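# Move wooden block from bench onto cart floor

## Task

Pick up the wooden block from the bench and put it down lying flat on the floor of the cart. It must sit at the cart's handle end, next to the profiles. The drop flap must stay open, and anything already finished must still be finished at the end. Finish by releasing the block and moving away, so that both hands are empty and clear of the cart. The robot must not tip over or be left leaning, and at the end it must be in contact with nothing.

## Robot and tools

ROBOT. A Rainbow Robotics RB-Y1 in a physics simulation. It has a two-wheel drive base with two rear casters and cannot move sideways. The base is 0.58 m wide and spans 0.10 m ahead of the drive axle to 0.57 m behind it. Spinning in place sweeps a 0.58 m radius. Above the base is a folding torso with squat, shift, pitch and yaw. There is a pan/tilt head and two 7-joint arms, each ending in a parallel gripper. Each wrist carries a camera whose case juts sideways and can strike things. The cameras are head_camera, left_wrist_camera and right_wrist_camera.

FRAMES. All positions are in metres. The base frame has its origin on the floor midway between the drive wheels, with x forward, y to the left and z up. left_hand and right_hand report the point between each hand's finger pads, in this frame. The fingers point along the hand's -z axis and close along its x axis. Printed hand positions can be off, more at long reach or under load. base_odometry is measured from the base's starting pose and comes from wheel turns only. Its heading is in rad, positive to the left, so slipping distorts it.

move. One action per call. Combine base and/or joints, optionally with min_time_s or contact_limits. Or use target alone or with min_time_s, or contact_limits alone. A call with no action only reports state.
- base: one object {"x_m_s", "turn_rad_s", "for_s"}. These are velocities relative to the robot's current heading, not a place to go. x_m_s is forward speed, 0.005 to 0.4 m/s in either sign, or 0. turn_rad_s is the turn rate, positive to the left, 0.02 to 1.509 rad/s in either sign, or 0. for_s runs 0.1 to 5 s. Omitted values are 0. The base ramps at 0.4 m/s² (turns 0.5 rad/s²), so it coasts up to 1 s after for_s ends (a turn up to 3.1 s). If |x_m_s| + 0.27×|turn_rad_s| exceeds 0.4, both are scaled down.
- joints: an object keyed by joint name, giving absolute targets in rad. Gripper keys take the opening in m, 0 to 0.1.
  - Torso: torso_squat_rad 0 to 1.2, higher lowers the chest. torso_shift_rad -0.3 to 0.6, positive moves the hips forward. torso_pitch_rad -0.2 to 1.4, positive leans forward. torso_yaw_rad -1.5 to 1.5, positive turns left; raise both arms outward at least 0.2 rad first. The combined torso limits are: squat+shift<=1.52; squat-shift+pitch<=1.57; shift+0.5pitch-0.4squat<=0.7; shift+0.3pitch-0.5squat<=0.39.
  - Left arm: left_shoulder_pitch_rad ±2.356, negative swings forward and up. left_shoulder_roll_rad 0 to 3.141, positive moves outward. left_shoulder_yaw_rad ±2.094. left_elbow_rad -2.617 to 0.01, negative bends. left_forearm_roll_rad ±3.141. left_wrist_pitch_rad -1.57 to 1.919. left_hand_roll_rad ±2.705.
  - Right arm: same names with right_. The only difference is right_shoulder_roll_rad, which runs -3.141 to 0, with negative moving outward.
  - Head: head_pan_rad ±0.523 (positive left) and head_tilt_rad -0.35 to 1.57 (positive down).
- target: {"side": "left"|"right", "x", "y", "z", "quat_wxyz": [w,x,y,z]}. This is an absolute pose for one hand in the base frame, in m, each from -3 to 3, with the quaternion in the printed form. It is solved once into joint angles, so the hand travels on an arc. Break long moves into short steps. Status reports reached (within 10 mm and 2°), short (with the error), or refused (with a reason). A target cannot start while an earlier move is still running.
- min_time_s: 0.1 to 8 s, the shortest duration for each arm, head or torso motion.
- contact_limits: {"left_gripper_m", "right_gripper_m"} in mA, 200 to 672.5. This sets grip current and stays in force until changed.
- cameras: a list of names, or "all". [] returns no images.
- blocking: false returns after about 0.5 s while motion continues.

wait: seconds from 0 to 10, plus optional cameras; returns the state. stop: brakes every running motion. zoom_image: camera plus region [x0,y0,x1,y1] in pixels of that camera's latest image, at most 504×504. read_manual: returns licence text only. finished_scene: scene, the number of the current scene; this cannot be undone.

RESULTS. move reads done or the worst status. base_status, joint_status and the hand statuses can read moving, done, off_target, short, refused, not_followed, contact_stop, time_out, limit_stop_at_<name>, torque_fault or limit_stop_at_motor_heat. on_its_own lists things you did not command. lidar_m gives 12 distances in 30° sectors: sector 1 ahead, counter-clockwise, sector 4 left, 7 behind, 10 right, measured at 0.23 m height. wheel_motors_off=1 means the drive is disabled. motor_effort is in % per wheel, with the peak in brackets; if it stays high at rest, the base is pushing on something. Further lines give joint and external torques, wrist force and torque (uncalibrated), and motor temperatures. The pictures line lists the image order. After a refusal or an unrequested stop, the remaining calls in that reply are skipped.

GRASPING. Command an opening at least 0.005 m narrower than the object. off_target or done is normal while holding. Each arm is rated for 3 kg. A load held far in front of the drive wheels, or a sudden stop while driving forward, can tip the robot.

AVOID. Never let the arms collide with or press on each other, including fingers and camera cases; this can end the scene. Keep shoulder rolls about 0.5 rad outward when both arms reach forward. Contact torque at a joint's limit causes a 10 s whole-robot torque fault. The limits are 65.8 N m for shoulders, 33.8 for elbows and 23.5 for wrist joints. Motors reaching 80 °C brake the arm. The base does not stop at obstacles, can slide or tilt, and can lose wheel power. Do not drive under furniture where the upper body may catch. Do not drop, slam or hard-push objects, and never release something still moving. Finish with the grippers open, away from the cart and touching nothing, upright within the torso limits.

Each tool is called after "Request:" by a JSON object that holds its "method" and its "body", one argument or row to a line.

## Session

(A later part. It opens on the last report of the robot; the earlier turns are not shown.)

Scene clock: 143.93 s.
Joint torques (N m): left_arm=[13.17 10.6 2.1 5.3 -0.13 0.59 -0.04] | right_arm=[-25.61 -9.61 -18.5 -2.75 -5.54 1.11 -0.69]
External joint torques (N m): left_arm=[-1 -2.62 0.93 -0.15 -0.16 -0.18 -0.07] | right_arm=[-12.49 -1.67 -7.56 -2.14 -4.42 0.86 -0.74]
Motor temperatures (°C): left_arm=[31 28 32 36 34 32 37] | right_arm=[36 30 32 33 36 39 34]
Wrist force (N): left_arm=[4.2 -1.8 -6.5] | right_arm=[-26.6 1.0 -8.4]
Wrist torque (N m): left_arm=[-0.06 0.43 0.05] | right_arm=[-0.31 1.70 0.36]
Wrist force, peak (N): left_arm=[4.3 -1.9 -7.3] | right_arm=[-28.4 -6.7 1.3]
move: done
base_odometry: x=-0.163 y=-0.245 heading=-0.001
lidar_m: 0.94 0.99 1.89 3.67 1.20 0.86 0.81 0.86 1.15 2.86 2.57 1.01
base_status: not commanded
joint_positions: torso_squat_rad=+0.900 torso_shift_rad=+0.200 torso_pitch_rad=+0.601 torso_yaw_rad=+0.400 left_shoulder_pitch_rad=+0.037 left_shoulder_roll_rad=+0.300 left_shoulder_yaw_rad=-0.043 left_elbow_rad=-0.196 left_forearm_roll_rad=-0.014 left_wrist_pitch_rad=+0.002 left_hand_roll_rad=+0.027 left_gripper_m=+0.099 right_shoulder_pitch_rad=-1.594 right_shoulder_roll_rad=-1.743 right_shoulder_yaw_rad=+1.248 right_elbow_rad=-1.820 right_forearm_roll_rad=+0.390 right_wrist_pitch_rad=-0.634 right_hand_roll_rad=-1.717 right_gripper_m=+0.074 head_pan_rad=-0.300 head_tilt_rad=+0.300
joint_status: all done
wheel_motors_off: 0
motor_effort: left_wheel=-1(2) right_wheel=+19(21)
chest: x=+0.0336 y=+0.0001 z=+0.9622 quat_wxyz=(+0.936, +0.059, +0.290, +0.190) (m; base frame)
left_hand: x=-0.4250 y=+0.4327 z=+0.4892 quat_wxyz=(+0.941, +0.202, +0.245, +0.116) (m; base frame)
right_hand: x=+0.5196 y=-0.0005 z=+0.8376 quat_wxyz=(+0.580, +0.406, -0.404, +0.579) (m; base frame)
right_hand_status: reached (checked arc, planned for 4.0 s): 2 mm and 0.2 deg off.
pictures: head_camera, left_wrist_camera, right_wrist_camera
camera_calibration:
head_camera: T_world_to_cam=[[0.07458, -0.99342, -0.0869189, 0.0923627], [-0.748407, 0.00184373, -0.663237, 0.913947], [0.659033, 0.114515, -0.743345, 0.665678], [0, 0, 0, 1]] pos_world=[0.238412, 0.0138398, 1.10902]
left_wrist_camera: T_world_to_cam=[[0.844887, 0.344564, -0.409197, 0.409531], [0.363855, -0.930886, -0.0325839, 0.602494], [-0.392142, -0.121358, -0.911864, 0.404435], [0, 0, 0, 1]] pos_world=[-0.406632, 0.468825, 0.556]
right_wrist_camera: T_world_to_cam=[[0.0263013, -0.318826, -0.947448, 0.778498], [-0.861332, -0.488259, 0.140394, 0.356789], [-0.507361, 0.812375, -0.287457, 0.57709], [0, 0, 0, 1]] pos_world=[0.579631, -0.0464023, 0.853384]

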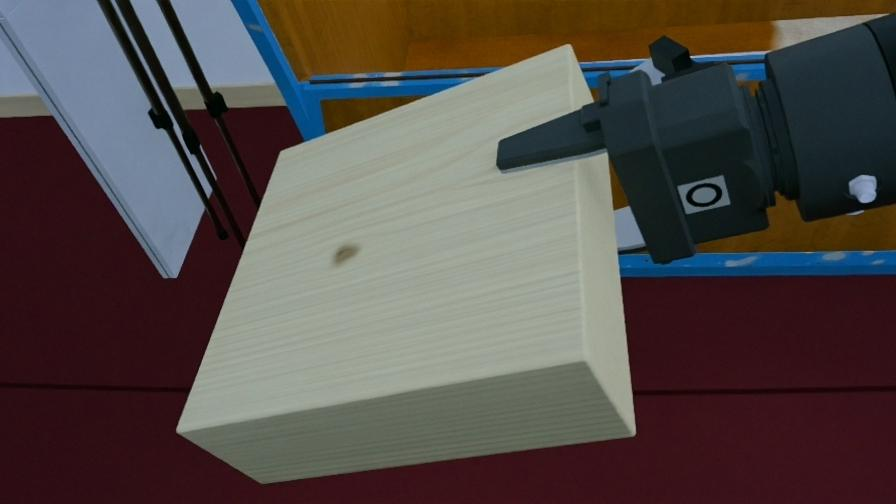

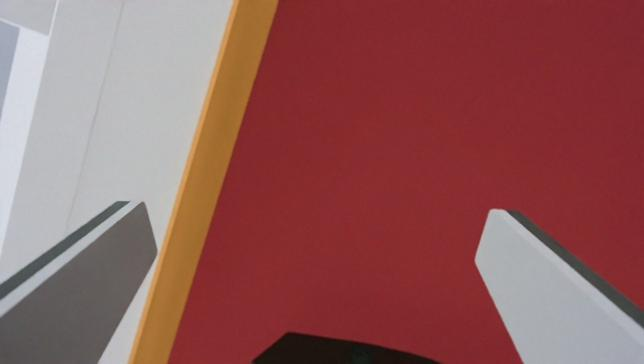

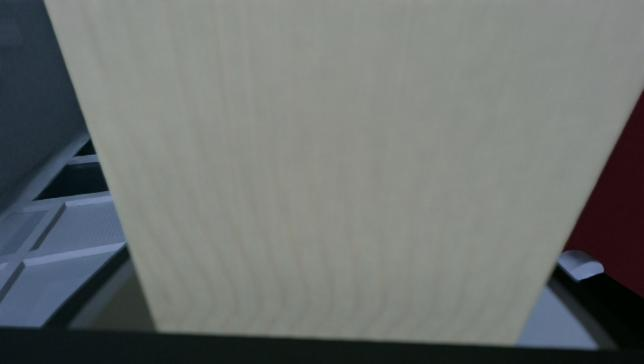

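Request:
{"method": "move", "body": {
  "base": {"x_m_s":0.13,"for_s":3.0},
  "cameras": ["head_camera"]
}}

Request:
{"method": "move", "body": {
  "base": {"x_m_s":0.13,"for_s":1.95}
}}

Scene clock: 151.07 s.
Joint torques (N m): left_arm=[13.29 10.71 2.18 5.41 0.1 0.52 -0.07] | right_arm=[-24.25 -9.48 -19.32 -2.38 -5.59 1.09 -0.55]
External joint torques (N m): left_arm=[-0.88 -2.51 1 -0.04 0.06 -0.25 -0.1] | right_arm=[-11.13 -1.54 -8.39 -1.77 -4.47 0.83 -0.6]
Motor temperatures (°C): left_arm=[31 28 32 36 34 32 37] | right_arm=[36 30 32 33 36 38 34]
Wrist force (N): left_arm=[3.4 -1.5 -6.6] | right_arm=[-26.3 1.2 -9.1]
Wrist torque (N m): left_arm=[-0.16 0.33 0.07] | right_arm=[-0.22 1.69 0.35]
Wrist force, peak (N): left_arm=[4.1 -1.3 -7.5] | right_arm=[-28.3 -0.3 -9.4]
move: done
base_odometry: x=+0.227 y=-0.245 heading=+0.000
lidar_m: 0.56 0.58 1.06 4.74 1.78 1.28 1.21 1.26 1.69 4.23 0.85 0.59
base_status: done (sent for 3 of 3 s)
joint_positions: torso_squat_rad=+0.900 torso_shift_rad=+0.200 torso_pitch_rad=+0.601 torso_yaw_rad=+0.400 left_shoulder_pitch_rad=+0.037 left_shoulder_roll_rad=+0.300 left_shoulder_yaw_rad=-0.043 left_elbow_rad=-0.196 left_forearm_roll_rad=-0.014 left_wrist_pitch_rad=+0.002 left_hand_roll_rad=+0.027 left_gripper_m=+0.099 right_shoulder_pitch_rad=-1.594 right_shoulder_roll_rad=-1.743 right_shoulder_yaw_rad=+1.249 right_elbow_rad=-1.821 right_forearm_roll_rad=+0.390 right_wrist_pitch_rad=-0.634 right_hand_roll_rad=-1.717 right_gripper_m=+0.074 head_pan_rad=-0.300 head_tilt_rad=+0.300
joint_status: not commanded
wheel_motors_off: 0
motor_effort: left_wheel=+2(28) right_wheel=-3(44)
chest: x=+0.0336 y=+0.0001 z=+0.9622 quat_wxyz=(+0.936, +0.059, +0.290, +0.190) (m; base frame)
left_hand: x=-0.4249 y=+0.4327 z=+0.4891 quat_wxyz=(+0.941, +0.202, +0.245, +0.116) (m; base frame)
right_hand: x=+0.5196 y=-0.0005 z=+0.8377 quat_wxyz=(+0.580, +0.406, -0.404, +0.579) (m; base frame)
pictures: head_camera
camera_calibration:
head_camera: T_world_to_cam=[[0.0745996, -0.993419, -0.086915, 0.0923698], [-0.748363, 0.00183408, -0.663287, 0.913983], [0.659081, 0.114525, -0.743301, 0.665757], [0, 0, 0, 1]] pos_world=[0.238312, 0.0138398, 1.10912]

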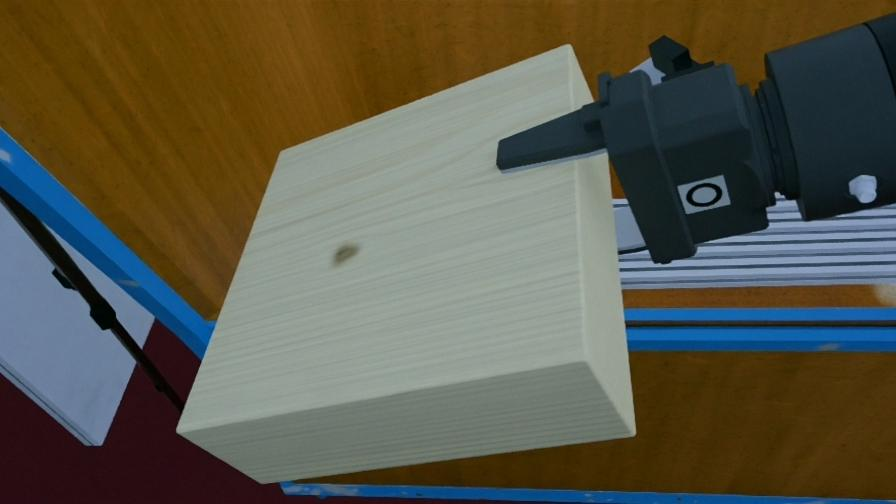

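Scene clock: 153.70 s.
Joint torques (N m): left_arm=[13.1 10.79 2.3 5.49 -0.04 0.57 0.02] | right_arm=[-24.07 -8.93 -19.56 -2.41 -5.69 0.95 -0.68]
External joint torques (N m): left_arm=[-1.07 -2.44 1.13 0.04 -0.08 -0.19 -0.01] | right_arm=[-10.96 -0.99 -8.63 -1.79 -4.58 0.7 -0.73]
Motor temperatures (°C): left_arm=[31 28 32 36 34 32 37] | right_arm=[36 30 32 32 36 38 34]
Wrist force (N): left_arm=[4.0 -2.0 -6.9] | right_arm=[-27.1 1.0 -7.8]
Wrist torque (N m): left_arm=[-0.05 0.38 0.06] | right_arm=[-0.33 1.71 0.37]
Wrist force, peak (N): left_arm=[4.2 -1.6 -7.1] | right_arm=[-28.5 -0.5 -9.0]
move: done
base_odometry: x=+0.483 y=-0.245 heading=+0.000
lidar_m: 0.30 0.32 0.45 3.81 2.14 1.54 1.46 1.52 2.03 4.92 0.46 0.33
base_status: done (sent for 1.97 of 1.97 s)
joint_positions: torso_squat_rad=+0.900 torso_shift_rad=+0.200 torso_pitch_rad=+0.601 torso_yaw_rad=+0.400 left_shoulder_pitch_rad=+0.037 left_shoulder_roll_rad=+0.300 left_shoulder_yaw_rad=-0.043 left_elbow_rad=-0.196 left_forearm_roll_rad=-0.014 left_wrist_pitch_rad=+0.002 left_hand_roll_rad=+0.027 left_gripper_m=+0.099 right_shoulder_pitch_rad=-1.594 right_shoulder_roll_rad=-1.743 right_shoulder_yaw_rad=+1.249 right_elbow_rad=-1.821 right_forearm_roll_rad=+0.390 right_wrist_pitch_rad=-0.634 right_hand_roll_rad=-1.717 right_gripper_m=+0.074 head_pan_rad=-0.300 head_tilt_rad=+0.300
joint_status: not commanded
wheel_motors_off: 0
motor_effort: left_wheel=+2(26) right_wheel=-3(20)
chest: x=+0.0336 y=+0.0001 z=+0.9622 quat_wxyz=(+0.936, +0.059, +0.290, +0.190) (m; base frame)
left_hand: x=-0.4249 y=+0.4327 z=+0.4891 quat_wxyz=(+0.941, +0.202, +0.245, +0.116) (m; base frame)
right_hand: x=+0.5197 y=-0.0005 z=+0.8377 quat_wxyz=(+0.580, +0.406, -0.404, +0.579) (m; base frame)
pictures: head_camera, left_wrist_camera, right_wrist_camera
camera_calibration:
head_camera: T_world_to_cam=[[0.0745996, -0.993419, -0.086915, 0.0924691], [-0.748363, 0.00183408, -0.663287, 0.913983], [0.659081, 0.114525, -0.743301, 0.665746], [0, 0, 0, 1]] pos_world=[0.238312, 0.0139398, 1.10912]
left_wrist_camera: T_world_to_cam=[[0.844924, 0.344526, -0.409152, 0.409532], [0.363866, -0.930886, -0.0324464, 0.602326], [-0.392053, -0.121462, -0.911889, 0.40443], [0, 0, 0, 1]] pos_world=[-0.406632, 0.468725, 0.5559]
right_wrist_camera: T_world_to_cam=[[0.026494, -0.318961, -0.947397, 0.778463], [-0.861319, -0.488305, 0.140311, 0.356885], [-0.507373, 0.812294, -0.287665, 0.577218], [0, 0, 0, 1]] pos_world=[0.579632, -0.0463029, 0.853484]

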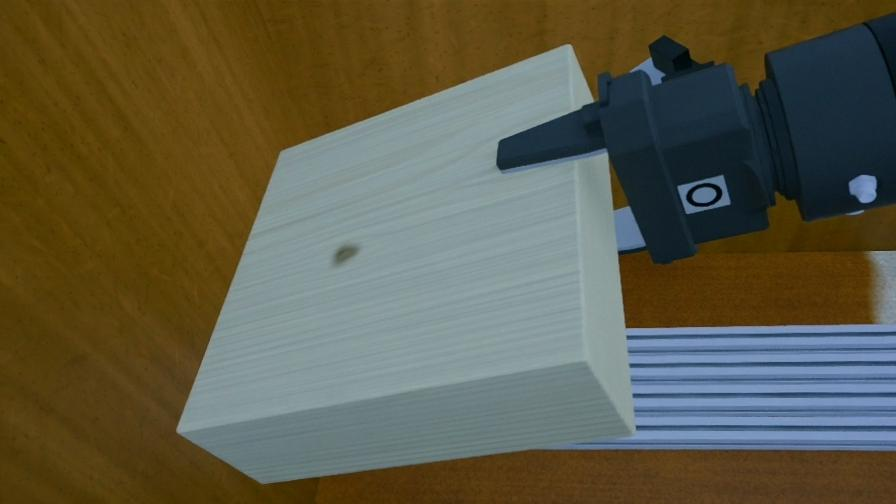

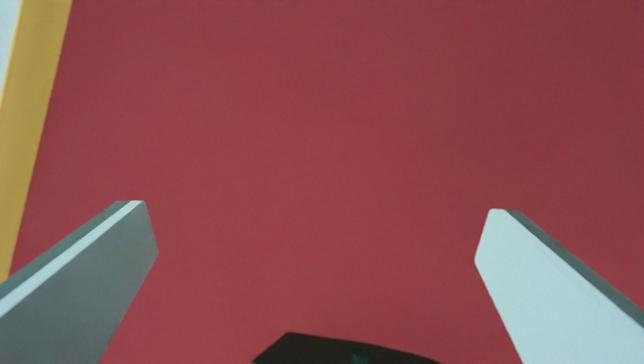

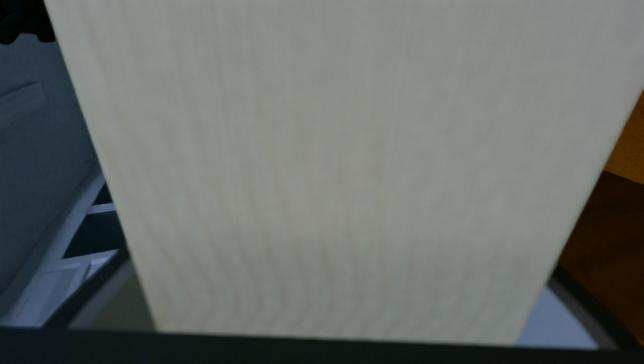

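Request:
{"method": "move", "body": {
  "target": {"side":"right","x":0.48,"y":0.03,"z":0.72,"quat_wxyz":[0.5792,0.4056,-0.4056,0.5792]},
  "min_time_s": 3,
  "cameras": []
}}

Request:
{"method": "move", "body": {
  "joints": {"head_tilt_rad":0.75,"head_pan_rad":-0.3}
}}

Scene clock: 161.50 s.
Joint torques (N m): left_arm=[13.4 10.81 2.3 5.38 -0.1 0.59 -0.01] | right_arm=[-21.73 -6.54 -16.9 -6.92 -4.26 -2.13 -0.21]
External joint torques (N m): left_arm=[-0.76 -2.42 1.12 -0.07 -0.14 -0.17 -0.04] | right_arm=[-8.47 2.97 -6.94 -4.27 -3.58 -1.65 -0.25]
Motor temperatures (°C): left_arm=[31 28 32 36 34 32 37] | right_arm=[36 30 32 32 37 38 34]
Wrist force (N): left_arm=[3.5 -1.5 -6.3] | right_arm=[-25.9 0.9 -9.4]
Wrist torque (N m): left_arm=[-0.09 0.36 0.06] | right_arm=[-0.32 1.71 0.36]
Wrist force, peak (N): left_arm=[4.1 -1.7 -7.3] | right_arm=[-27.3 1.5 -9.7]
move: done
base_odometry: x=+0.483 y=-0.245 heading=+0.000
lidar_m: 0.30 0.32 0.44 3.82 2.16 1.53 1.46 1.51 2.02 4.92 0.45 0.32
base_status: not commanded
joint_positions: torso_squat_rad=+0.900 torso_shift_rad=+0.200 torso_pitch_rad=+0.601 torso_yaw_rad=+0.400 left_shoulder_pitch_rad=+0.037 left_shoulder_roll_rad=+0.300 left_shoulder_yaw_rad=-0.043 left_elbow_rad=-0.196 left_forearm_roll_rad=-0.014 left_wrist_pitch_rad=+0.002 left_hand_roll_rad=+0.027 left_gripper_m=+0.099 right_shoulder_pitch_rad=-1.321 right_shoulder_roll_rad=-1.578 right_shoulder_yaw_rad=+1.294 right_elbow_rad=-1.820 right_forearm_roll_rad=+0.224 right_wrist_pitch_rad=-0.415 right_hand_roll_rad=-1.305 right_gripper_m=+0.074 head_pan_rad=-0.300 head_tilt_rad=+0.300
joint_status: all done
wheel_motors_off: 0
motor_effort: left_wheel=+2(3) right_wheel=-1(6)
chest: x=+0.0336 y=+0.0001 z=+0.9622 quat_wxyz=(+0.936, +0.059, +0.290, +0.190) (m; base frame)
left_hand: x=-0.4249 y=+0.4327 z=+0.4891 quat_wxyz=(+0.941, +0.202, +0.245, +0.116) (m; base frame)
right_hand: x=+0.4800 y=+0.0283 z=+0.7183 quat_wxyz=(+0.584, +0.401, -0.401, +0.580) (m; base frame)
right_hand_status: reached (checked arc, planned for 3.0 s): 2 mm and 0.9 deg off.
pictures: none
No camera images: "cameras" was empty.

Scene clock: 162.47 s.
Joint torques (N m): left_arm=[13.24 10.81 2.03 5.51 0.01 0.59 0.02] | right_arm=[-22.08 -6.32 -17.45 -6.84 -4.01 -2.23 -0.24]
External joint torques (N m): left_arm=[-0.93 -2.42 0.85 0.06 -0.03 -0.17 -0.01] | right_arm=[-8.81 3.19 -7.48 -4.19 -3.33 -1.75 -0.29]
Motor temperatures (°C): left_arm=[31 28 32 36 34 32 37] | right_arm=[36 30 32 32 36 38 34]
Wrist force (N): left_arm=[3.4 -1.5 -6.7] | right_arm=[-26.6 1.2 -9.2]
Wrist torque (N m): left_arm=[-0.13 0.36 0.06] | right_arm=[-0.32 1.66 0.35]
Wrist force, peak (N): left_arm=[3.7 -2.0 -7.0] | right_arm=[-26.6 1.8 -9.8]
move: done
base_odometry: x=+0.483 y=-0.245 heading=+0.000
lidar_m: 0.30 0.31 0.43 3.83 2.14 1.54 1.46 1.51 2.03 4.92 0.47 0.33
base_status: not commanded
joint_positions: torso_squat_rad=+0.900 torso_shift_rad=+0.200 torso_pitch_rad=+0.601 torso_yaw_rad=+0.400 left_shoulder_pitch_rad=+0.037 left_shoulder_roll_rad=+0.300 left_shoulder_yaw_rad=-0.043 left_elbow_rad=-0.196 left_forearm_roll_rad=-0.014 left_wrist_pitch_rad=+0.002 left_hand_roll_rad=+0.027 left_gripper_m=+0.099 right_shoulder_pitch_rad=-1.321 right_shoulder_roll_rad=-1.578 right_shoulder_yaw_rad=+1.294 right_elbow_rad=-1.820 right_forearm_roll_rad=+0.224 right_wrist_pitch_rad=-0.415 right_hand_roll_rad=-1.305 right_gripper_m=+0.074 head_pan_rad=-0.300 head_tilt_rad=+0.750
joint_status: all done
wheel_motors_off: 0
motor_effort: left_wheel=+3(3) right_wheel=-2(5)
chest: x=+0.0336 y=+0.0001 z=+0.9622 quat_wxyz=(+0.936, +0.059, +0.290, +0.190) (m; base frame)
left_hand: x=-0.4249 y=+0.4327 z=+0.4891 quat_wxyz=(+0.941, +0.202, +0.245, +0.116) (m; base frame)
right_hand: x=+0.4800 y=+0.0283 z=+0.7183 quat_wxyz=(+0.584, +0.401, -0.401, +0.580) (m; base frame)
pictures: head_camera, left_wrist_camera, right_wrist_camera
camera_calibration:
head_camera: T_world_to_cam=[[0.0621088, -0.994812, -0.0805659, 0.087416], [-0.961169, -0.037871, -0.273349, 0.514101], [0.268879, 0.0944148, -0.958535, 0.969765], [0, 0, 0, 1]] pos_world=[0.227959, 0.0148719, 1.07713]
left_wrist_camera: T_world_to_cam=[[0.844924, 0.344526, -0.409152, 0.409532], [0.363866, -0.930886, -0.0324464, 0.602326], [-0.392053, -0.121462, -0.911889, 0.40443], [0, 0, 0, 1]] pos_world=[-0.406632, 0.468725, 0.5559]
right_wrist_camera: T_world_to_cam=[[0.024289, -0.331297, -0.943214, 0.673935], [-0.862724, -0.483637, 0.147658, 0.348821], [-0.505092, 0.810147, -0.297565, 0.505391], [0, 0, 0, 1]] pos_world=[0.539836, -0.017465, 0.734545]

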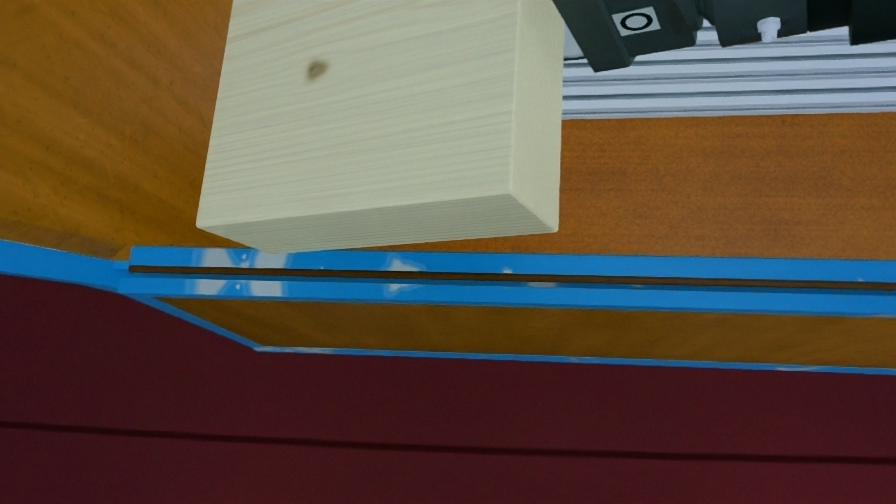

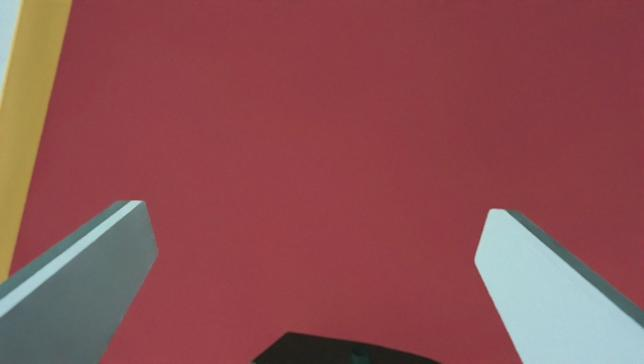

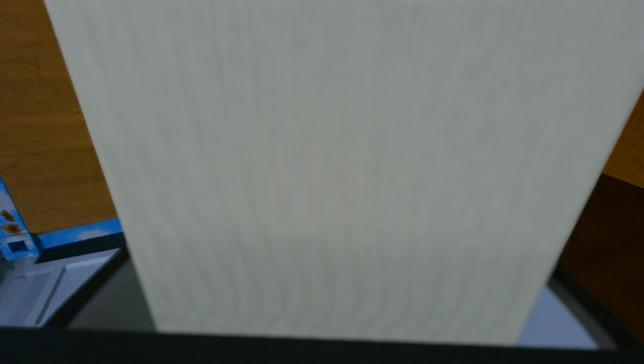

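Request:
{"method": "move", "body": {
  "target": {"side":"right","x":0.51,"y":0.04,"z":0.64,"quat_wxyz":[0.5792,0.4056,-0.4056,0.5792]},
  "min_time_s": 3,
  "cameras": ["head_camera"]
}}

Request:
{"method": "move", "body": {
  "target": {"side":"right","x":0.51,"y":0.04,"z":0.55,"quat_wxyz":[0.5792,0.4056,-0.4056,0.5792]},
  "min_time_s": 3,
  "cameras": ["head_camera"]
}}

Scene clock: 169.23 s.
Joint torques (N m): left_arm=[13.44 10.87 1.91 5.43 0.02 0.61 -0.02] | right_arm=[-3.31 0.63 3.24 -9.25 9.21 -3.05 5.76]
External joint torques (N m): left_arm=[-0.7 -2.36 0.73 -0.01 -0.01 -0.16 -0.05] | right_arm=[12.1 10.3 12.49 -6.44 10.06 -2.24 5.71]
Motor temperatures (°C): left_arm=[31 28 32 36 34 32 37] | right_arm=[36 30 32 32 37 37 34]
Wrist force (N): left_arm=[3.4 -1.5 -6.6] | right_arm=[8.4 -23.8 14.9]
Wrist torque (N m): left_arm=[-0.14 0.32 0.06] | right_arm=[-0.83 -5.02 -5.76]
Wrist force, peak (N): left_arm=[4.0 -2.0 -7.6] | right_arm=[8.5 -26.3 17.1]
move: done
base_odometry: x=+0.483 y=-0.245 heading=-0.001
lidar_m: 0.29 0.31 0.43 3.82 2.16 1.54 1.45 1.53 2.03 4.92 0.46 0.33
base_status: not commanded
joint_positions: torso_squat_rad=+0.900 torso_shift_rad=+0.200 torso_pitch_rad=+0.600 torso_yaw_rad=+0.400 left_shoulder_pitch_rad=+0.037 left_shoulder_roll_rad=+0.300 left_shoulder_yaw_rad=-0.043 left_elbow_rad=-0.196 left_forearm_roll_rad=-0.014 left_wrist_pitch_rad=+0.002 left_hand_roll_rad=+0.027 left_gripper_m=+0.099 right_shoulder_pitch_rad=-1.232 right_shoulder_roll_rad=-1.324 right_shoulder_yaw_rad=+1.268 right_elbow_rad=-1.412 right_forearm_roll_rad=+0.154 right_wrist_pitch_rad=-0.578 right_hand_roll_rad=-1.101 right_gripper_m=+0.083 head_pan_rad=-0.300 head_tilt_rad=+0.750
joint_status: all done
wheel_motors_off: 0
motor_effort: left_wheel=-8(9) right_wheel=-3(6)
chest: x=+0.0332 y=-0.0001 z=+0.9624 quat_wxyz=(+0.936, +0.059, +0.290, +0.190) (m; base frame)
left_hand: x=-0.4247 y=+0.4328 z=+0.4889 quat_wxyz=(+0.941, +0.202, +0.244, +0.116) (m; base frame)
right_hand: x=+0.5131 y=+0.0392 z=+0.6434 quat_wxyz=(+0.581, +0.403, -0.409, +0.577) (m; base frame)
right_hand_status: reached (checked arc, planned for 3.0 s): 5 mm and 0.5 deg off.
pictures: head_camera
camera_calibration:
head_camera: T_world_to_cam=[[0.0619894, -0.994796, -0.0808598, 0.0875306], [-0.960872, -0.0375688, -0.274433, 0.514716], [0.269967, 0.0947079, -0.9582, 0.969722], [0, 0, 0, 1]] pos_world=[0.227357, 0.014572, 1.07752]

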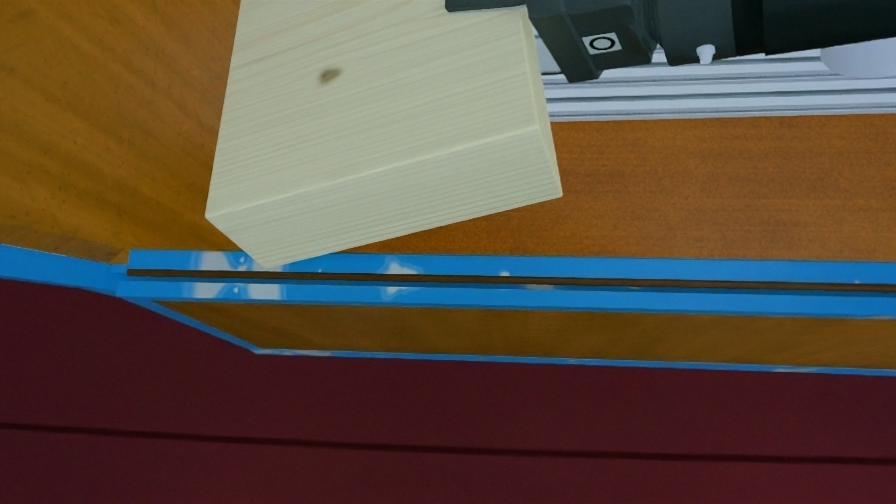

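Scene clock: 172.57 s.
Joint torques (N m): left_arm=[12.86 11.12 2.2 5.4 -0.13 0.52 -0.02] | right_arm=[-14.73 -6.78 -8.11 -1.95 -1.28 -1.34 0.4]
External joint torques (N m): left_arm=[-1.28 -2.11 1.02 -0.05 -0.17 -0.24 -0.05] | right_arm=[1.17 2.03 -1.22 0.53 -0.32 -0.21 0.35]
Motor temperatures (°C): left_arm=[31 28 32 36 34 32 37] | right_arm=[35 30 32 32 37 37 34]
Wrist force (N): left_arm=[3.6 -1.5 -5.8] | right_arm=[-5.6 1.2 -0.7]
Wrist torque (N m): left_arm=[-0.11 0.38 0.08] | right_arm=[-0.18 -0.22 -0.12]
Wrist force, peak (N): left_arm=[3.2 -2.3 -7.6] | right_arm=[7.3 -32.7 23.3]
move: done
base_odometry: x=+0.483 y=-0.245 heading=+0.000
lidar_m: 0.31 0.32 0.44 3.81 2.17 1.52 1.45 1.52 2.03 4.91 0.45 0.32
base_status: not commanded
joint_positions: torso_squat_rad=+0.900 torso_shift_rad=+0.200 torso_pitch_rad=+0.600 torso_yaw_rad=+0.400 left_shoulder_pitch_rad=+0.037 left_shoulder_roll_rad=+0.300 left_shoulder_yaw_rad=-0.043 left_elbow_rad=-0.196 left_forearm_roll_rad=-0.014 left_wrist_pitch_rad=+0.002 left_hand_roll_rad=+0.027 left_gripper_m=+0.099 right_shoulder_pitch_rad=-1.141 right_shoulder_roll_rad=-1.049 right_shoulder_yaw_rad=+1.258 right_elbow_rad=-0.952 right_forearm_roll_rad=+0.108 right_wrist_pitch_rad=-0.777 right_hand_roll_rad=-0.897 right_gripper_m=+0.039 head_pan_rad=-0.300 head_tilt_rad=+0.750
joint_status: all done
wheel_motors_off: 0
on_its_own: right_gripper_m moved -0.044 toward your old target +0.030
motor_effort: left_wheel=+3(14) right_wheel=-5(10)
chest: x=+0.0332 y=+0.0000 z=+0.9623 quat_wxyz=(+0.936, +0.059, +0.290, +0.190) (m; base frame)
left_hand: x=-0.4249 y=+0.4327 z=+0.4889 quat_wxyz=(+0.941, +0.202, +0.244, +0.117) (m; base frame)
right_hand: x=+0.5094 y=+0.0398 z=+0.5504 quat_wxyz=(+0.582, +0.402, -0.405, +0.579) (m; base frame)
right_hand_status: reached (checked arc, planned for 3.0 s): 1 mm and 0.6 deg off.
pictures: head_camera
camera_calibration:
head_camera: T_world_to_cam=[[0.062135, -0.994798, -0.080722, 0.0875415], [-0.96092, -0.0377663, -0.274237, 0.514623], [0.269762, 0.0946071, -0.958268, 0.969798], [0, 0, 0, 1]] pos_world=[0.227458, 0.0147717, 1.07752]

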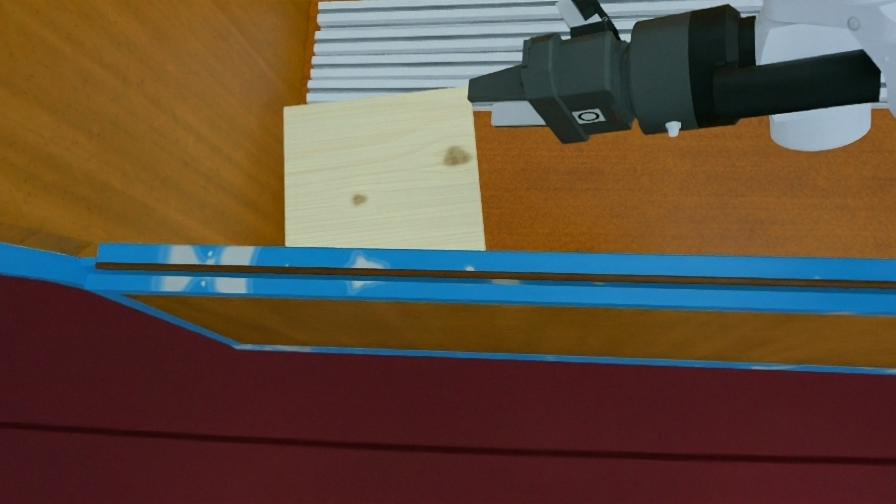

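Request:
{"method": "zoom_image", "body": {
  "camera": "head_camera",
  "region": [240, 0, 640, 280]
}}

Request:
{"method": "move", "body": {
  "target": {"side":"right","x":0.51,"y":0.03,"z":0.75,"quat_wxyz":[0.5792,0.4056,-0.4056,0.5792]},
  "min_time_s": 2
}}

Request:
{"method": "move", "body": {
  "joints": {"head_tilt_rad":0.55,"head_pan_rad":-0.35},
  "cameras": ["head_camera"]
}}

Scaled by 1.260 from the camera's 896x504 image, which has a finer 1280x720 frame.

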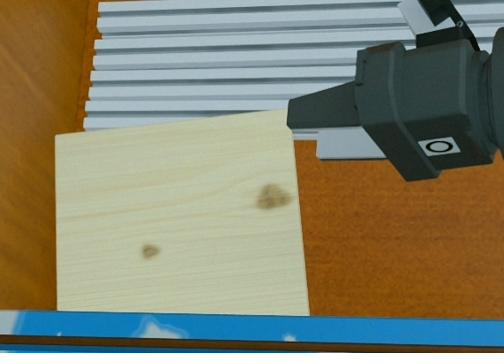

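Scene clock: 176.50 s.
Joint torques (N m): left_arm=[13.1 11.32 2.18 5.19 -0.06 0.55 0.06] | right_arm=[-15.91 -10.31 -8.68 -2.5 -0.77 -0.16 -0.11]
External joint torques (N m): left_arm=[-1.05 -1.91 1 -0.26 -0.1 -0.21 0.03] | right_arm=[-1.5 -1.36 1.82 -0.52 0.11 0.1 -0.15]
Motor temperatures (°C): left_arm=[31 28 32 36 34 32 37] | right_arm=[35 30 32 31 36 37 34]
Wrist force (N): left_arm=[3.2 -1.7 -6.4] | right_arm=[-6.4 1.6 -1.1]
Wrist torque (N m): left_arm=[-0.11 0.29 0.02] | right_arm=[-0.20 -0.35 -0.12]
Wrist force, peak (N): left_arm=[4.3 -1.6 -7.2] | right_arm=[-6.7 1.7 -1.0]
move: done
base_odometry: x=+0.483 y=-0.245 heading=+0.000
lidar_m: 0.30 0.32 0.44 3.82 2.15 1.54 1.46 1.53 2.03 4.93 0.47 0.33
base_status: not commanded
joint_positions: torso_squat_rad=+0.900 torso_shift_rad=+0.200 torso_pitch_rad=+0.600 torso_yaw_rad=+0.400 left_shoulder_pitch_rad=+0.037 left_shoulder_roll_rad=+0.300 left_shoulder_yaw_rad=-0.043 left_elbow_rad=-0.196 left_forearm_roll_rad=-0.014 left_wrist_pitch_rad=+0.002 left_hand_roll_rad=+0.027 left_gripper_m=+0.099 right_shoulder_pitch_rad=-1.428 right_shoulder_roll_rad=-1.570 right_shoulder_yaw_rad=+1.296 right_elbow_rad=-1.735 right_forearm_roll_rad=+0.276 right_wrist_pitch_rad=-0.508 right_hand_roll_rad=-1.426 right_gripper_m=+0.030 head_pan_rad=-0.300 head_tilt_rad=+0.750
joint_status: all done
wheel_motors_off: 0
on_its_own: right_gripper_m moved -0.009 to your old target +0.030
motor_effort: left_wheel=+4(4) right_wheel=-5(5)
chest: x=+0.0332 y=+0.0000 z=+0.9623 quat_wxyz=(+0.936, +0.059, +0.290, +0.190) (m; base frame)
left_hand: x=-0.4249 y=+0.4327 z=+0.4889 quat_wxyz=(+0.941, +0.202, +0.244, +0.117) (m; base frame)
right_hand: x=+0.5101 y=+0.0300 z=+0.7500 quat_wxyz=(+0.579, +0.406, -0.407, +0.579) (m; base frame)
right_hand_status: reached (checked arc, planned for 2.0 s): 0 mm and 0.2 deg off.
pictures: head_camera, left_wrist_camera, right_wrist_camera
camera_calibration:
head_camera: T_world_to_cam=[[0.0621417, -0.994798, -0.0807202, 0.087538], [-0.96092, -0.0377732, -0.274237, 0.514624], [0.269762, 0.0946072, -0.958268, 0.969798], [0, 0, 0, 1]] pos_world=[0.227458, 0.0147717, 1.07752]
left_wrist_camera: T_world_to_cam=[[0.845281, 0.34465, -0.408309, 0.409109], [0.36401, -0.93084, -0.0321411, 0.602189], [-0.391148, -0.12146, -0.912278, 0.404922], [0, 0, 0, 1]] pos_world=[-0.406631, 0.468725, 0.555799]
right_wrist_camera: T_world_to_cam=[[0.0294916, -0.314107, -0.948929, 0.704892], [-0.861775, -0.488978, 0.135075, 0.380046], [-0.506433, 0.81378, -0.28511, 0.519951], [0, 0, 0, 1]] pos_world=[0.570046, -0.0158799, 0.765802]

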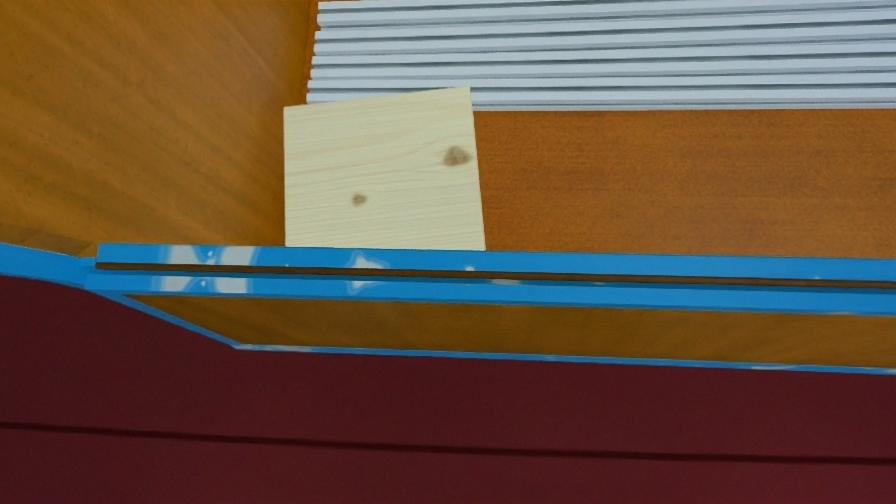

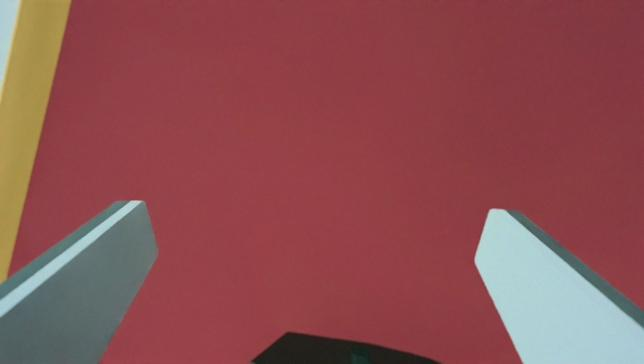

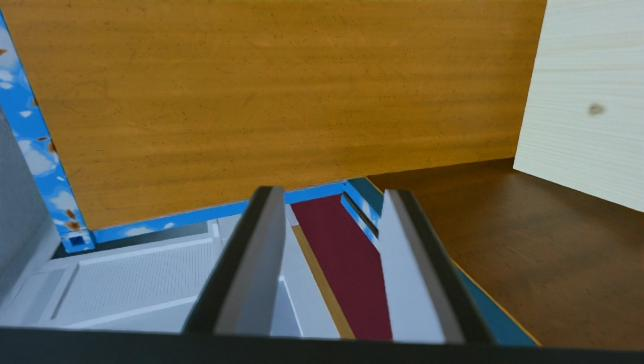

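Scene clock: 177.23 s.
Joint torques (N m): left_arm=[13.03 11.23 1.88 5.41 -0.05 0.5 0.08] | right_arm=[-15.87 -10.34 -8.8 -2.54 -0.81 -0.24 -0.1]
External joint torques (N m): left_arm=[-1.11 -1.99 0.7 -0.03 -0.08 -0.27 0.05] | right_arm=[-1.47 -1.39 1.7 -0.56 0.07 0.02 -0.14]
Motor temperatures (°C): left_arm=[31 28 31 36 34 32 37] | right_arm=[35 30 32 31 36 37 34]
Wrist force (N): left_arm=[3.8 -1.4 -6.2] | right_arm=[-5.7 2.0 -1.4]
Wrist torque (N m): left_arm=[-0.08 0.38 0.03] | right_arm=[-0.29 -0.22 -0.11]
Wrist force, peak (N): left_arm=[3.5 -1.5 -7.5] | right_arm=[-6.7 1.9 -1.5]
move: done
base_odometry: x=+0.483 y=-0.245 heading=+0.000
lidar_m: 0.31 0.33 0.42 3.81 2.16 1.53 1.45 1.52 2.02 4.91 0.48 0.33
base_status: not commanded
joint_positions: torso_squat_rad=+0.900 torso_shift_rad=+0.200 torso_pitch_rad=+0.600 torso_yaw_rad=+0.400 left_shoulder_pitch_rad=+0.037 left_shoulder_roll_rad=+0.300 left_shoulder_yaw_rad=-0.043 left_elbow_rad=-0.196 left_forearm_roll_rad=-0.014 left_wrist_pitch_rad=+0.002 left_hand_roll_rad=+0.027 left_gripper_m=+0.099 right_shoulder_pitch_rad=-1.428 right_shoulder_roll_rad=-1.570 right_shoulder_yaw_rad=+1.296 right_elbow_rad=-1.735 right_forearm_roll_rad=+0.276 right_wrist_pitch_rad=-0.508 right_hand_roll_rad=-1.426 right_gripper_m=+0.030 head_pan_rad=-0.350 head_tilt_rad=+0.550
joint_status: all done
wheel_motors_off: 0
motor_effort: left_wheel=+3(4) right_wheel=-3(5)
chest: x=+0.0332 y=+0.0000 z=+0.9623 quat_wxyz=(+0.936, +0.059, +0.290, +0.190) (m; base frame)
left_hand: x=-0.4249 y=+0.4327 z=+0.4889 quat_wxyz=(+0.941, +0.202, +0.244, +0.117) (m; base frame)
right_hand: x=+0.5101 y=+0.0300 z=+0.7500 quat_wxyz=(+0.579, +0.406, -0.407, +0.579) (m; base frame)
pictures: head_camera
camera_calibration:
head_camera: T_world_to_cam=[[0.0262161, -0.998084, -0.0560367, 0.0658529], [-0.888421, 0.00243583, -0.459023, 0.708623], [0.458281, 0.061818, -0.886655, 0.859479], [0, 0, 0, 1]] pos_world=[0.233947, 0.0108695, 1.09103]

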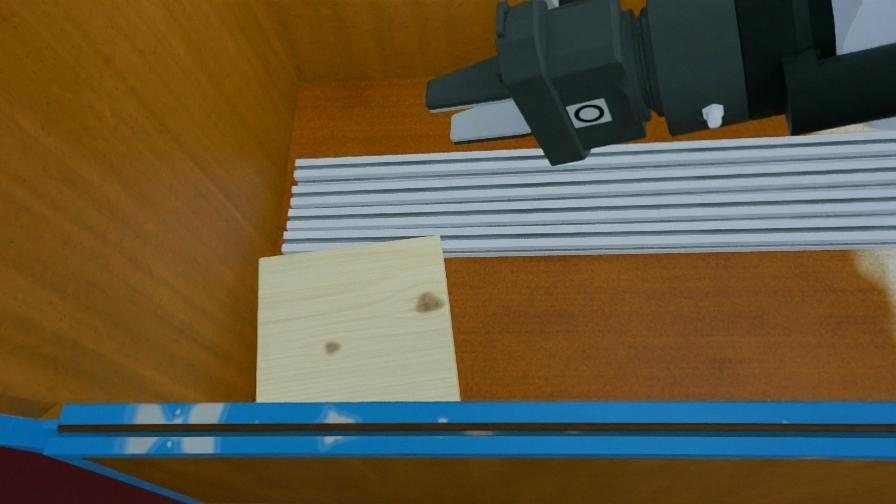

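Request:
{"method": "move", "body": {
  "target": {"side":"right","x":0.5,"y":-0.08,"z":0.68,"quat_wxyz":[0.9239,0.3827,0,0]},
  "min_time_s": 3
}}

Scene clock: 184.67 s.
Joint torques (N m): left_arm=[13.03 10.99 2.04 5.36 -0.02 0.62 -0.07] | right_arm=[-13.69 -4.1 -7.73 -1.13 -1.01 -0.62 -0.16]
External joint torques (N m): left_arm=[-1.11 -2.23 0.86 -0.08 -0.06 -0.14 -0.1] | right_arm=[-2.16 -0.89 1.25 -0.61 -0.26 -0.07 -0.17]
Motor temperatures (°C): left_arm=[31 28 31 36 34 32 37] | right_arm=[35 30 32 31 36 37 34]
Wrist force (N): left_arm=[3.7 -1.2 -6.5] | right_arm=[-1.2 -3.1 -2.0]
Wrist torque (N m): left_arm=[-0.18 0.32 0.01] | right_arm=[0.05 0.00 -0.07]
Wrist force, peak (N): left_arm=[3.5 -2.1 -8.0] | right_arm=[-6.7 2.0 -0.8]
move: short
base_odometry: x=+0.483 y=-0.245 heading=+0.000
lidar_m: 0.30 0.32 0.44 3.83 2.15 1.54 1.46 1.52 2.04 4.93 0.45 0.33
base_status: not commanded
joint_positions: torso_squat_rad=+0.900 torso_shift_rad=+0.200 torso_pitch_rad=+0.600 torso_yaw_rad=+0.400 left_shoulder_pitch_rad=+0.037 left_shoulder_roll_rad=+0.300 left_shoulder_yaw_rad=-0.043 left_elbow_rad=-0.196 left_forearm_roll_rad=-0.014 left_wrist_pitch_rad=+0.002 left_hand_roll_rad=+0.027 left_gripper_m=+0.099 right_shoulder_pitch_rad=-1.966 right_shoulder_roll_rad=-1.757 right_shoulder_yaw_rad=+2.094 right_elbow_rad=-1.760 right_forearm_roll_rad=+0.135 right_wrist_pitch_rad=-0.511 right_hand_roll_rad=-2.705 right_gripper_m=+0.030 head_pan_rad=-0.350 head_tilt_rad=+0.550
joint_status: all done
wheel_motors_off: 0
motor_effort: left_wheel=+4(5) right_wheel=-3(6)
chest: x=+0.0332 y=+0.0000 z=+0.9623 quat_wxyz=(+0.936, +0.059, +0.290, +0.190) (m; base frame)
left_hand: x=-0.4249 y=+0.4327 z=+0.4889 quat_wxyz=(+0.941, +0.202, +0.244, +0.117) (m; base frame)
right_hand: x=+0.5000 y=-0.0800 z=+0.6796 quat_wxyz=(+0.885, +0.464, -0.033, +0.018) (m; base frame)
right_hand_status: short (checked arc, as near as the solve gets, planned for 3.0 s): 0 mm and 11.2 deg off. The place is met; only the turn is off.
pictures: head_camera, left_wrist_camera, right_wrist_camera
camera_calibration:
head_camera: T_world_to_cam=[[0.0262161, -0.998084, -0.0560367, 0.0658529], [-0.888421, 0.00243583, -0.459023, 0.708623], [0.458281, 0.061818, -0.886655, 0.859479], [0, 0, 0, 1]] pos_world=[0.233947, 0.0108695, 1.09103]
left_wrist_camera: T_world_to_cam=[[0.845281, 0.34465, -0.408309, 0.409109], [0.36401, -0.93084, -0.0321411, 0.602189], [-0.391148, -0.12146, -0.912278, 0.404922], [0, 0, 0, 1]] pos_world=[-0.406631, 0.468725, 0.555799]
right_wrist_camera: T_world_to_cam=[[-0.993521, 0.00350024, -0.113592, 0.572921], [-0.113035, 0.0730675, 0.990901, -0.583923], [0.0117683, 0.997321, -0.0721984, 0.195166], [0, 0, 0, 1]] pos_world=[0.500909, -0.153982, 0.657779]

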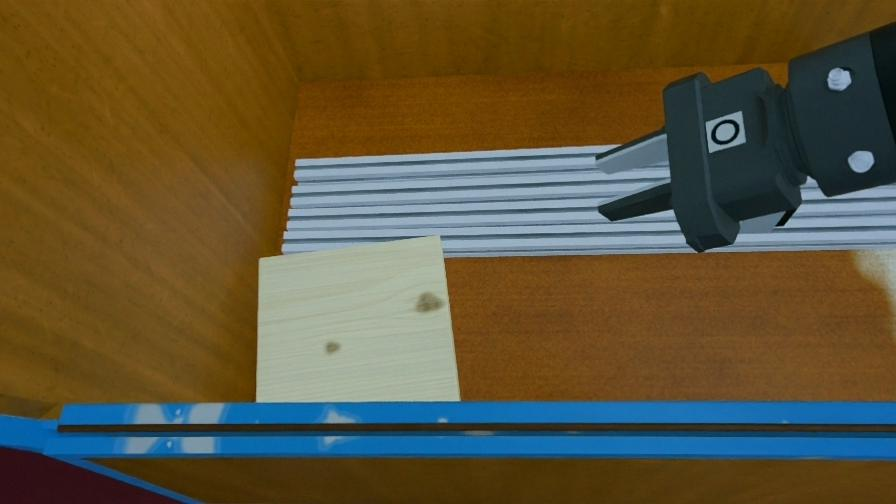

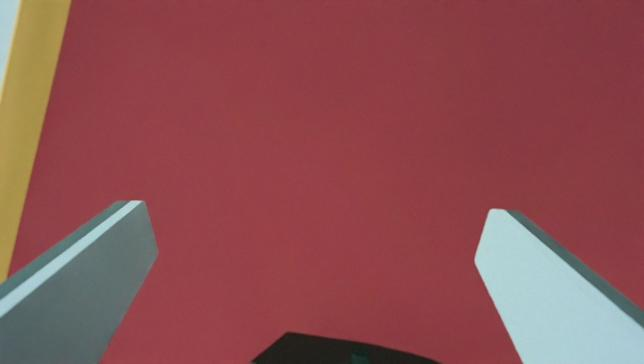

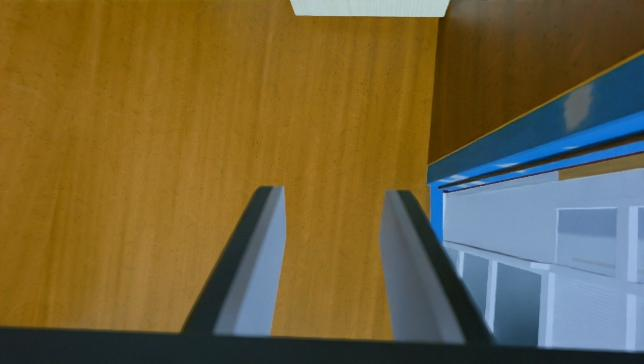

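Request:
{"method": "move", "body": {
  "target": {"side":"right","x":0.5,"y":-0.12,"z":0.52,"quat_wxyz":[0.885,0.464,-0.033,0.018]},
  "min_time_s": 3,
  "cameras": ["right_wrist_camera"]
}}

Scene clock: 189.97 s.
Joint torques (N m): left_arm=[12.89 11.05 1.93 5.43 -0.05 0.61 0.05] | right_arm=[-11.51 -9.69 -6.99 2.17 -0.93 -1.54 0.17]
External joint torques (N m): left_arm=[-1.25 -2.17 0.75 -0.01 -0.09 -0.15 0.02] | right_arm=[1.22 1.47 -1.57 1.01 -0.31 -0.24 0.16]
Motor temperatures (°C): left_arm=[31 28 31 36 34 32 37] | right_arm=[35 30 32 31 36 37 34]
Wrist force (N): left_arm=[4.1 -1.4 -7.4] | right_arm=[-0.6 -3.9 -2.0]
Wrist torque (N m): left_arm=[-0.13 0.41 0.08] | right_arm=[0.14 0.06 -0.03]
Wrist force, peak (N): left_arm=[4.1 -1.4 -7.4] | right_arm=[-0.6 -4.2 -3.2]
move: done
base_odometry: x=+0.483 y=-0.245 heading=+0.000
lidar_m: 0.31 0.33 0.44 3.83 2.16 1.53 1.46 1.51 2.03 4.93 0.45 0.32
base_status: not commanded
joint_positions: torso_squat_rad=+0.900 torso_shift_rad=+0.200 torso_pitch_rad=+0.600 torso_yaw_rad=+0.400 left_shoulder_pitch_rad=+0.037 left_shoulder_roll_rad=+0.300 left_shoulder_yaw_rad=-0.043 left_elbow_rad=-0.196 left_forearm_roll_rad=-0.014 left_wrist_pitch_rad=+0.002 left_hand_roll_rad=+0.027 left_gripper_m=+0.099 right_shoulder_pitch_rad=-1.370 right_shoulder_roll_rad=-1.370 right_shoulder_yaw_rad=+1.940 right_elbow_rad=-1.109 right_forearm_roll_rad=-0.402 right_wrist_pitch_rad=-0.788 right_hand_roll_rad=-2.080 right_gripper_m=+0.030 head_pan_rad=-0.350 head_tilt_rad=+0.550
joint_status: all done
wheel_motors_off: 0
motor_effort: left_wheel=+3(4) right_wheel=-4(5)
chest: x=+0.0332 y=+0.0000 z=+0.9623 quat_wxyz=(+0.936, +0.059, +0.290, +0.190) (m; base frame)
left_hand: x=-0.4249 y=+0.4327 z=+0.4889 quat_wxyz=(+0.941, +0.202, +0.244, +0.117) (m; base frame)
right_hand: x=+0.4999 y=-0.1202 z=+0.5203 quat_wxyz=(+0.886, +0.463, -0.034, +0.018) (m; base frame)
right_hand_status: reached (checked arc, planned for 3.0 s): 0 mm and 0.2 deg off.
pictures: right_wrist_camera
camera_calibration:
right_wrist_camera: T_world_to_cam=[[-0.993342, 0.00523453, -0.115083, 0.555802], [-0.114354, 0.0762109, 0.990513, -0.421976], [0.0139555, 0.997078, -0.075105, 0.224091], [0, 0, 0, 1]] pos_world=[0.50072, -0.194186, 0.498766]

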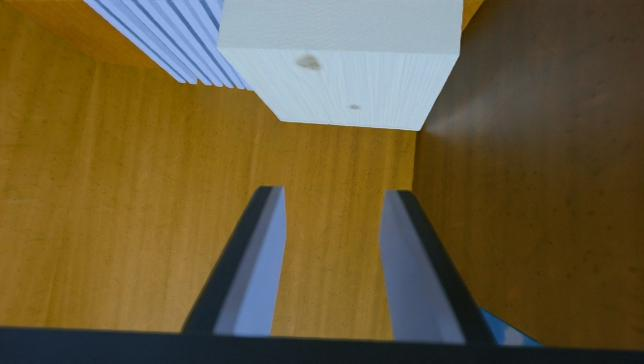

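Request:
{"method": "move", "body": {
  "target": {"side":"right","x":0.5,"y":-0.22,"z":0.44,"quat_wxyz":[0.885,0.464,-0.033,0.018]},
  "min_time_s": 3,
  "cameras": ["right_wrist_camera"]
}}

Scene clock: 195.67 s.
Joint torques (N m): left_arm=[13.01 11.22 2.08 5.32 -0.01 0.58 -0.11] | right_arm=[-9.46 -13.11 -3.54 6.29 -1.4 -1.25 0.28]
External joint torques (N m): left_arm=[-1.13 -2.01 0.91 -0.12 -0.05 -0.18 -0.14] | right_arm=[0.92 1.07 -1.74 1.38 -0.52 -0.12 0.27]
Motor temperatures (°C): left_arm=[31 28 31 36 34 32 37] | right_arm=[35 30 32 31 36 37 34]
Wrist force (N): left_arm=[4.2 -1.9 -6.9] | right_arm=[-0.9 -2.8 -2.5]
Wrist torque (N m): left_arm=[-0.06 0.41 0.04] | right_arm=[0.07 0.02 -0.06]
Wrist force, peak (N): left_arm=[4.0 -2.1 -7.4] | right_arm=[-1.4 -3.7 -3.3]
move: short
base_odometry: x=+0.483 y=-0.245 heading=+0.000
lidar_m: 0.30 0.32 0.44 3.82 2.16 1.53 1.46 1.52 2.03 4.93 0.46 0.33
base_status: not commanded
joint_positions: torso_squat_rad=+0.900 torso_shift_rad=+0.200 torso_pitch_rad=+0.600 torso_yaw_rad=+0.400 left_shoulder_pitch_rad=+0.037 left_shoulder_roll_rad=+0.300 left_shoulder_yaw_rad=-0.043 left_elbow_rad=-0.196 left_forearm_roll_rad=-0.014 left_wrist_pitch_rad=+0.002 left_hand_roll_rad=+0.027 left_gripper_m=+0.099 right_shoulder_pitch_rad=-1.025 right_shoulder_roll_rad=-1.045 right_shoulder_yaw_rad=+1.931 right_elbow_rad=-0.267 right_forearm_roll_rad=-0.554 right_wrist_pitch_rad=-1.147 right_hand_roll_rad=-2.072 right_gripper_m=+0.030 head_pan_rad=-0.350 head_tilt_rad=+0.550
joint_status: all done
wheel_motors_off: 0
motor_effort: left_wheel=+4(4) right_wheel=-3(6)
chest: x=+0.0332 y=+0.0000 z=+0.9623 quat_wxyz=(+0.936, +0.059, +0.290, +0.190) (m; base frame)
left_hand: x=-0.4249 y=+0.4327 z=+0.4889 quat_wxyz=(+0.941, +0.202, +0.244, +0.117) (m; base frame)
right_hand: x=+0.4996 y=-0.2198 z=+0.4406 quat_wxyz=(+0.911, +0.405, -0.072, -0.004) (m; base frame)
right_hand_status: short (checked arc, as near as the solve gets, planned for 3.0 s): 1 mm and 9.0 deg off. The place is met; only the turn is off.
pictures: right_wrist_camera
camera_calibration:
right_wrist_camera: T_world_to_cam=[[-0.983821, 0.0655473, -0.166732, 0.578188], [-0.149984, 0.207655, 0.966636, -0.278166], [0.097983, 0.976004, -0.194464, 0.32346], [0, 0, 0, 1]] pos_world=[0.49542, -0.295834, 0.428188]

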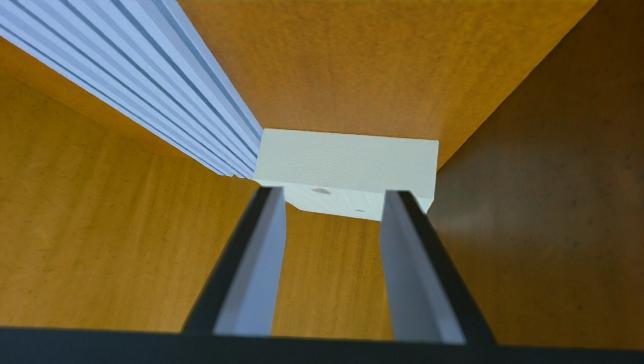

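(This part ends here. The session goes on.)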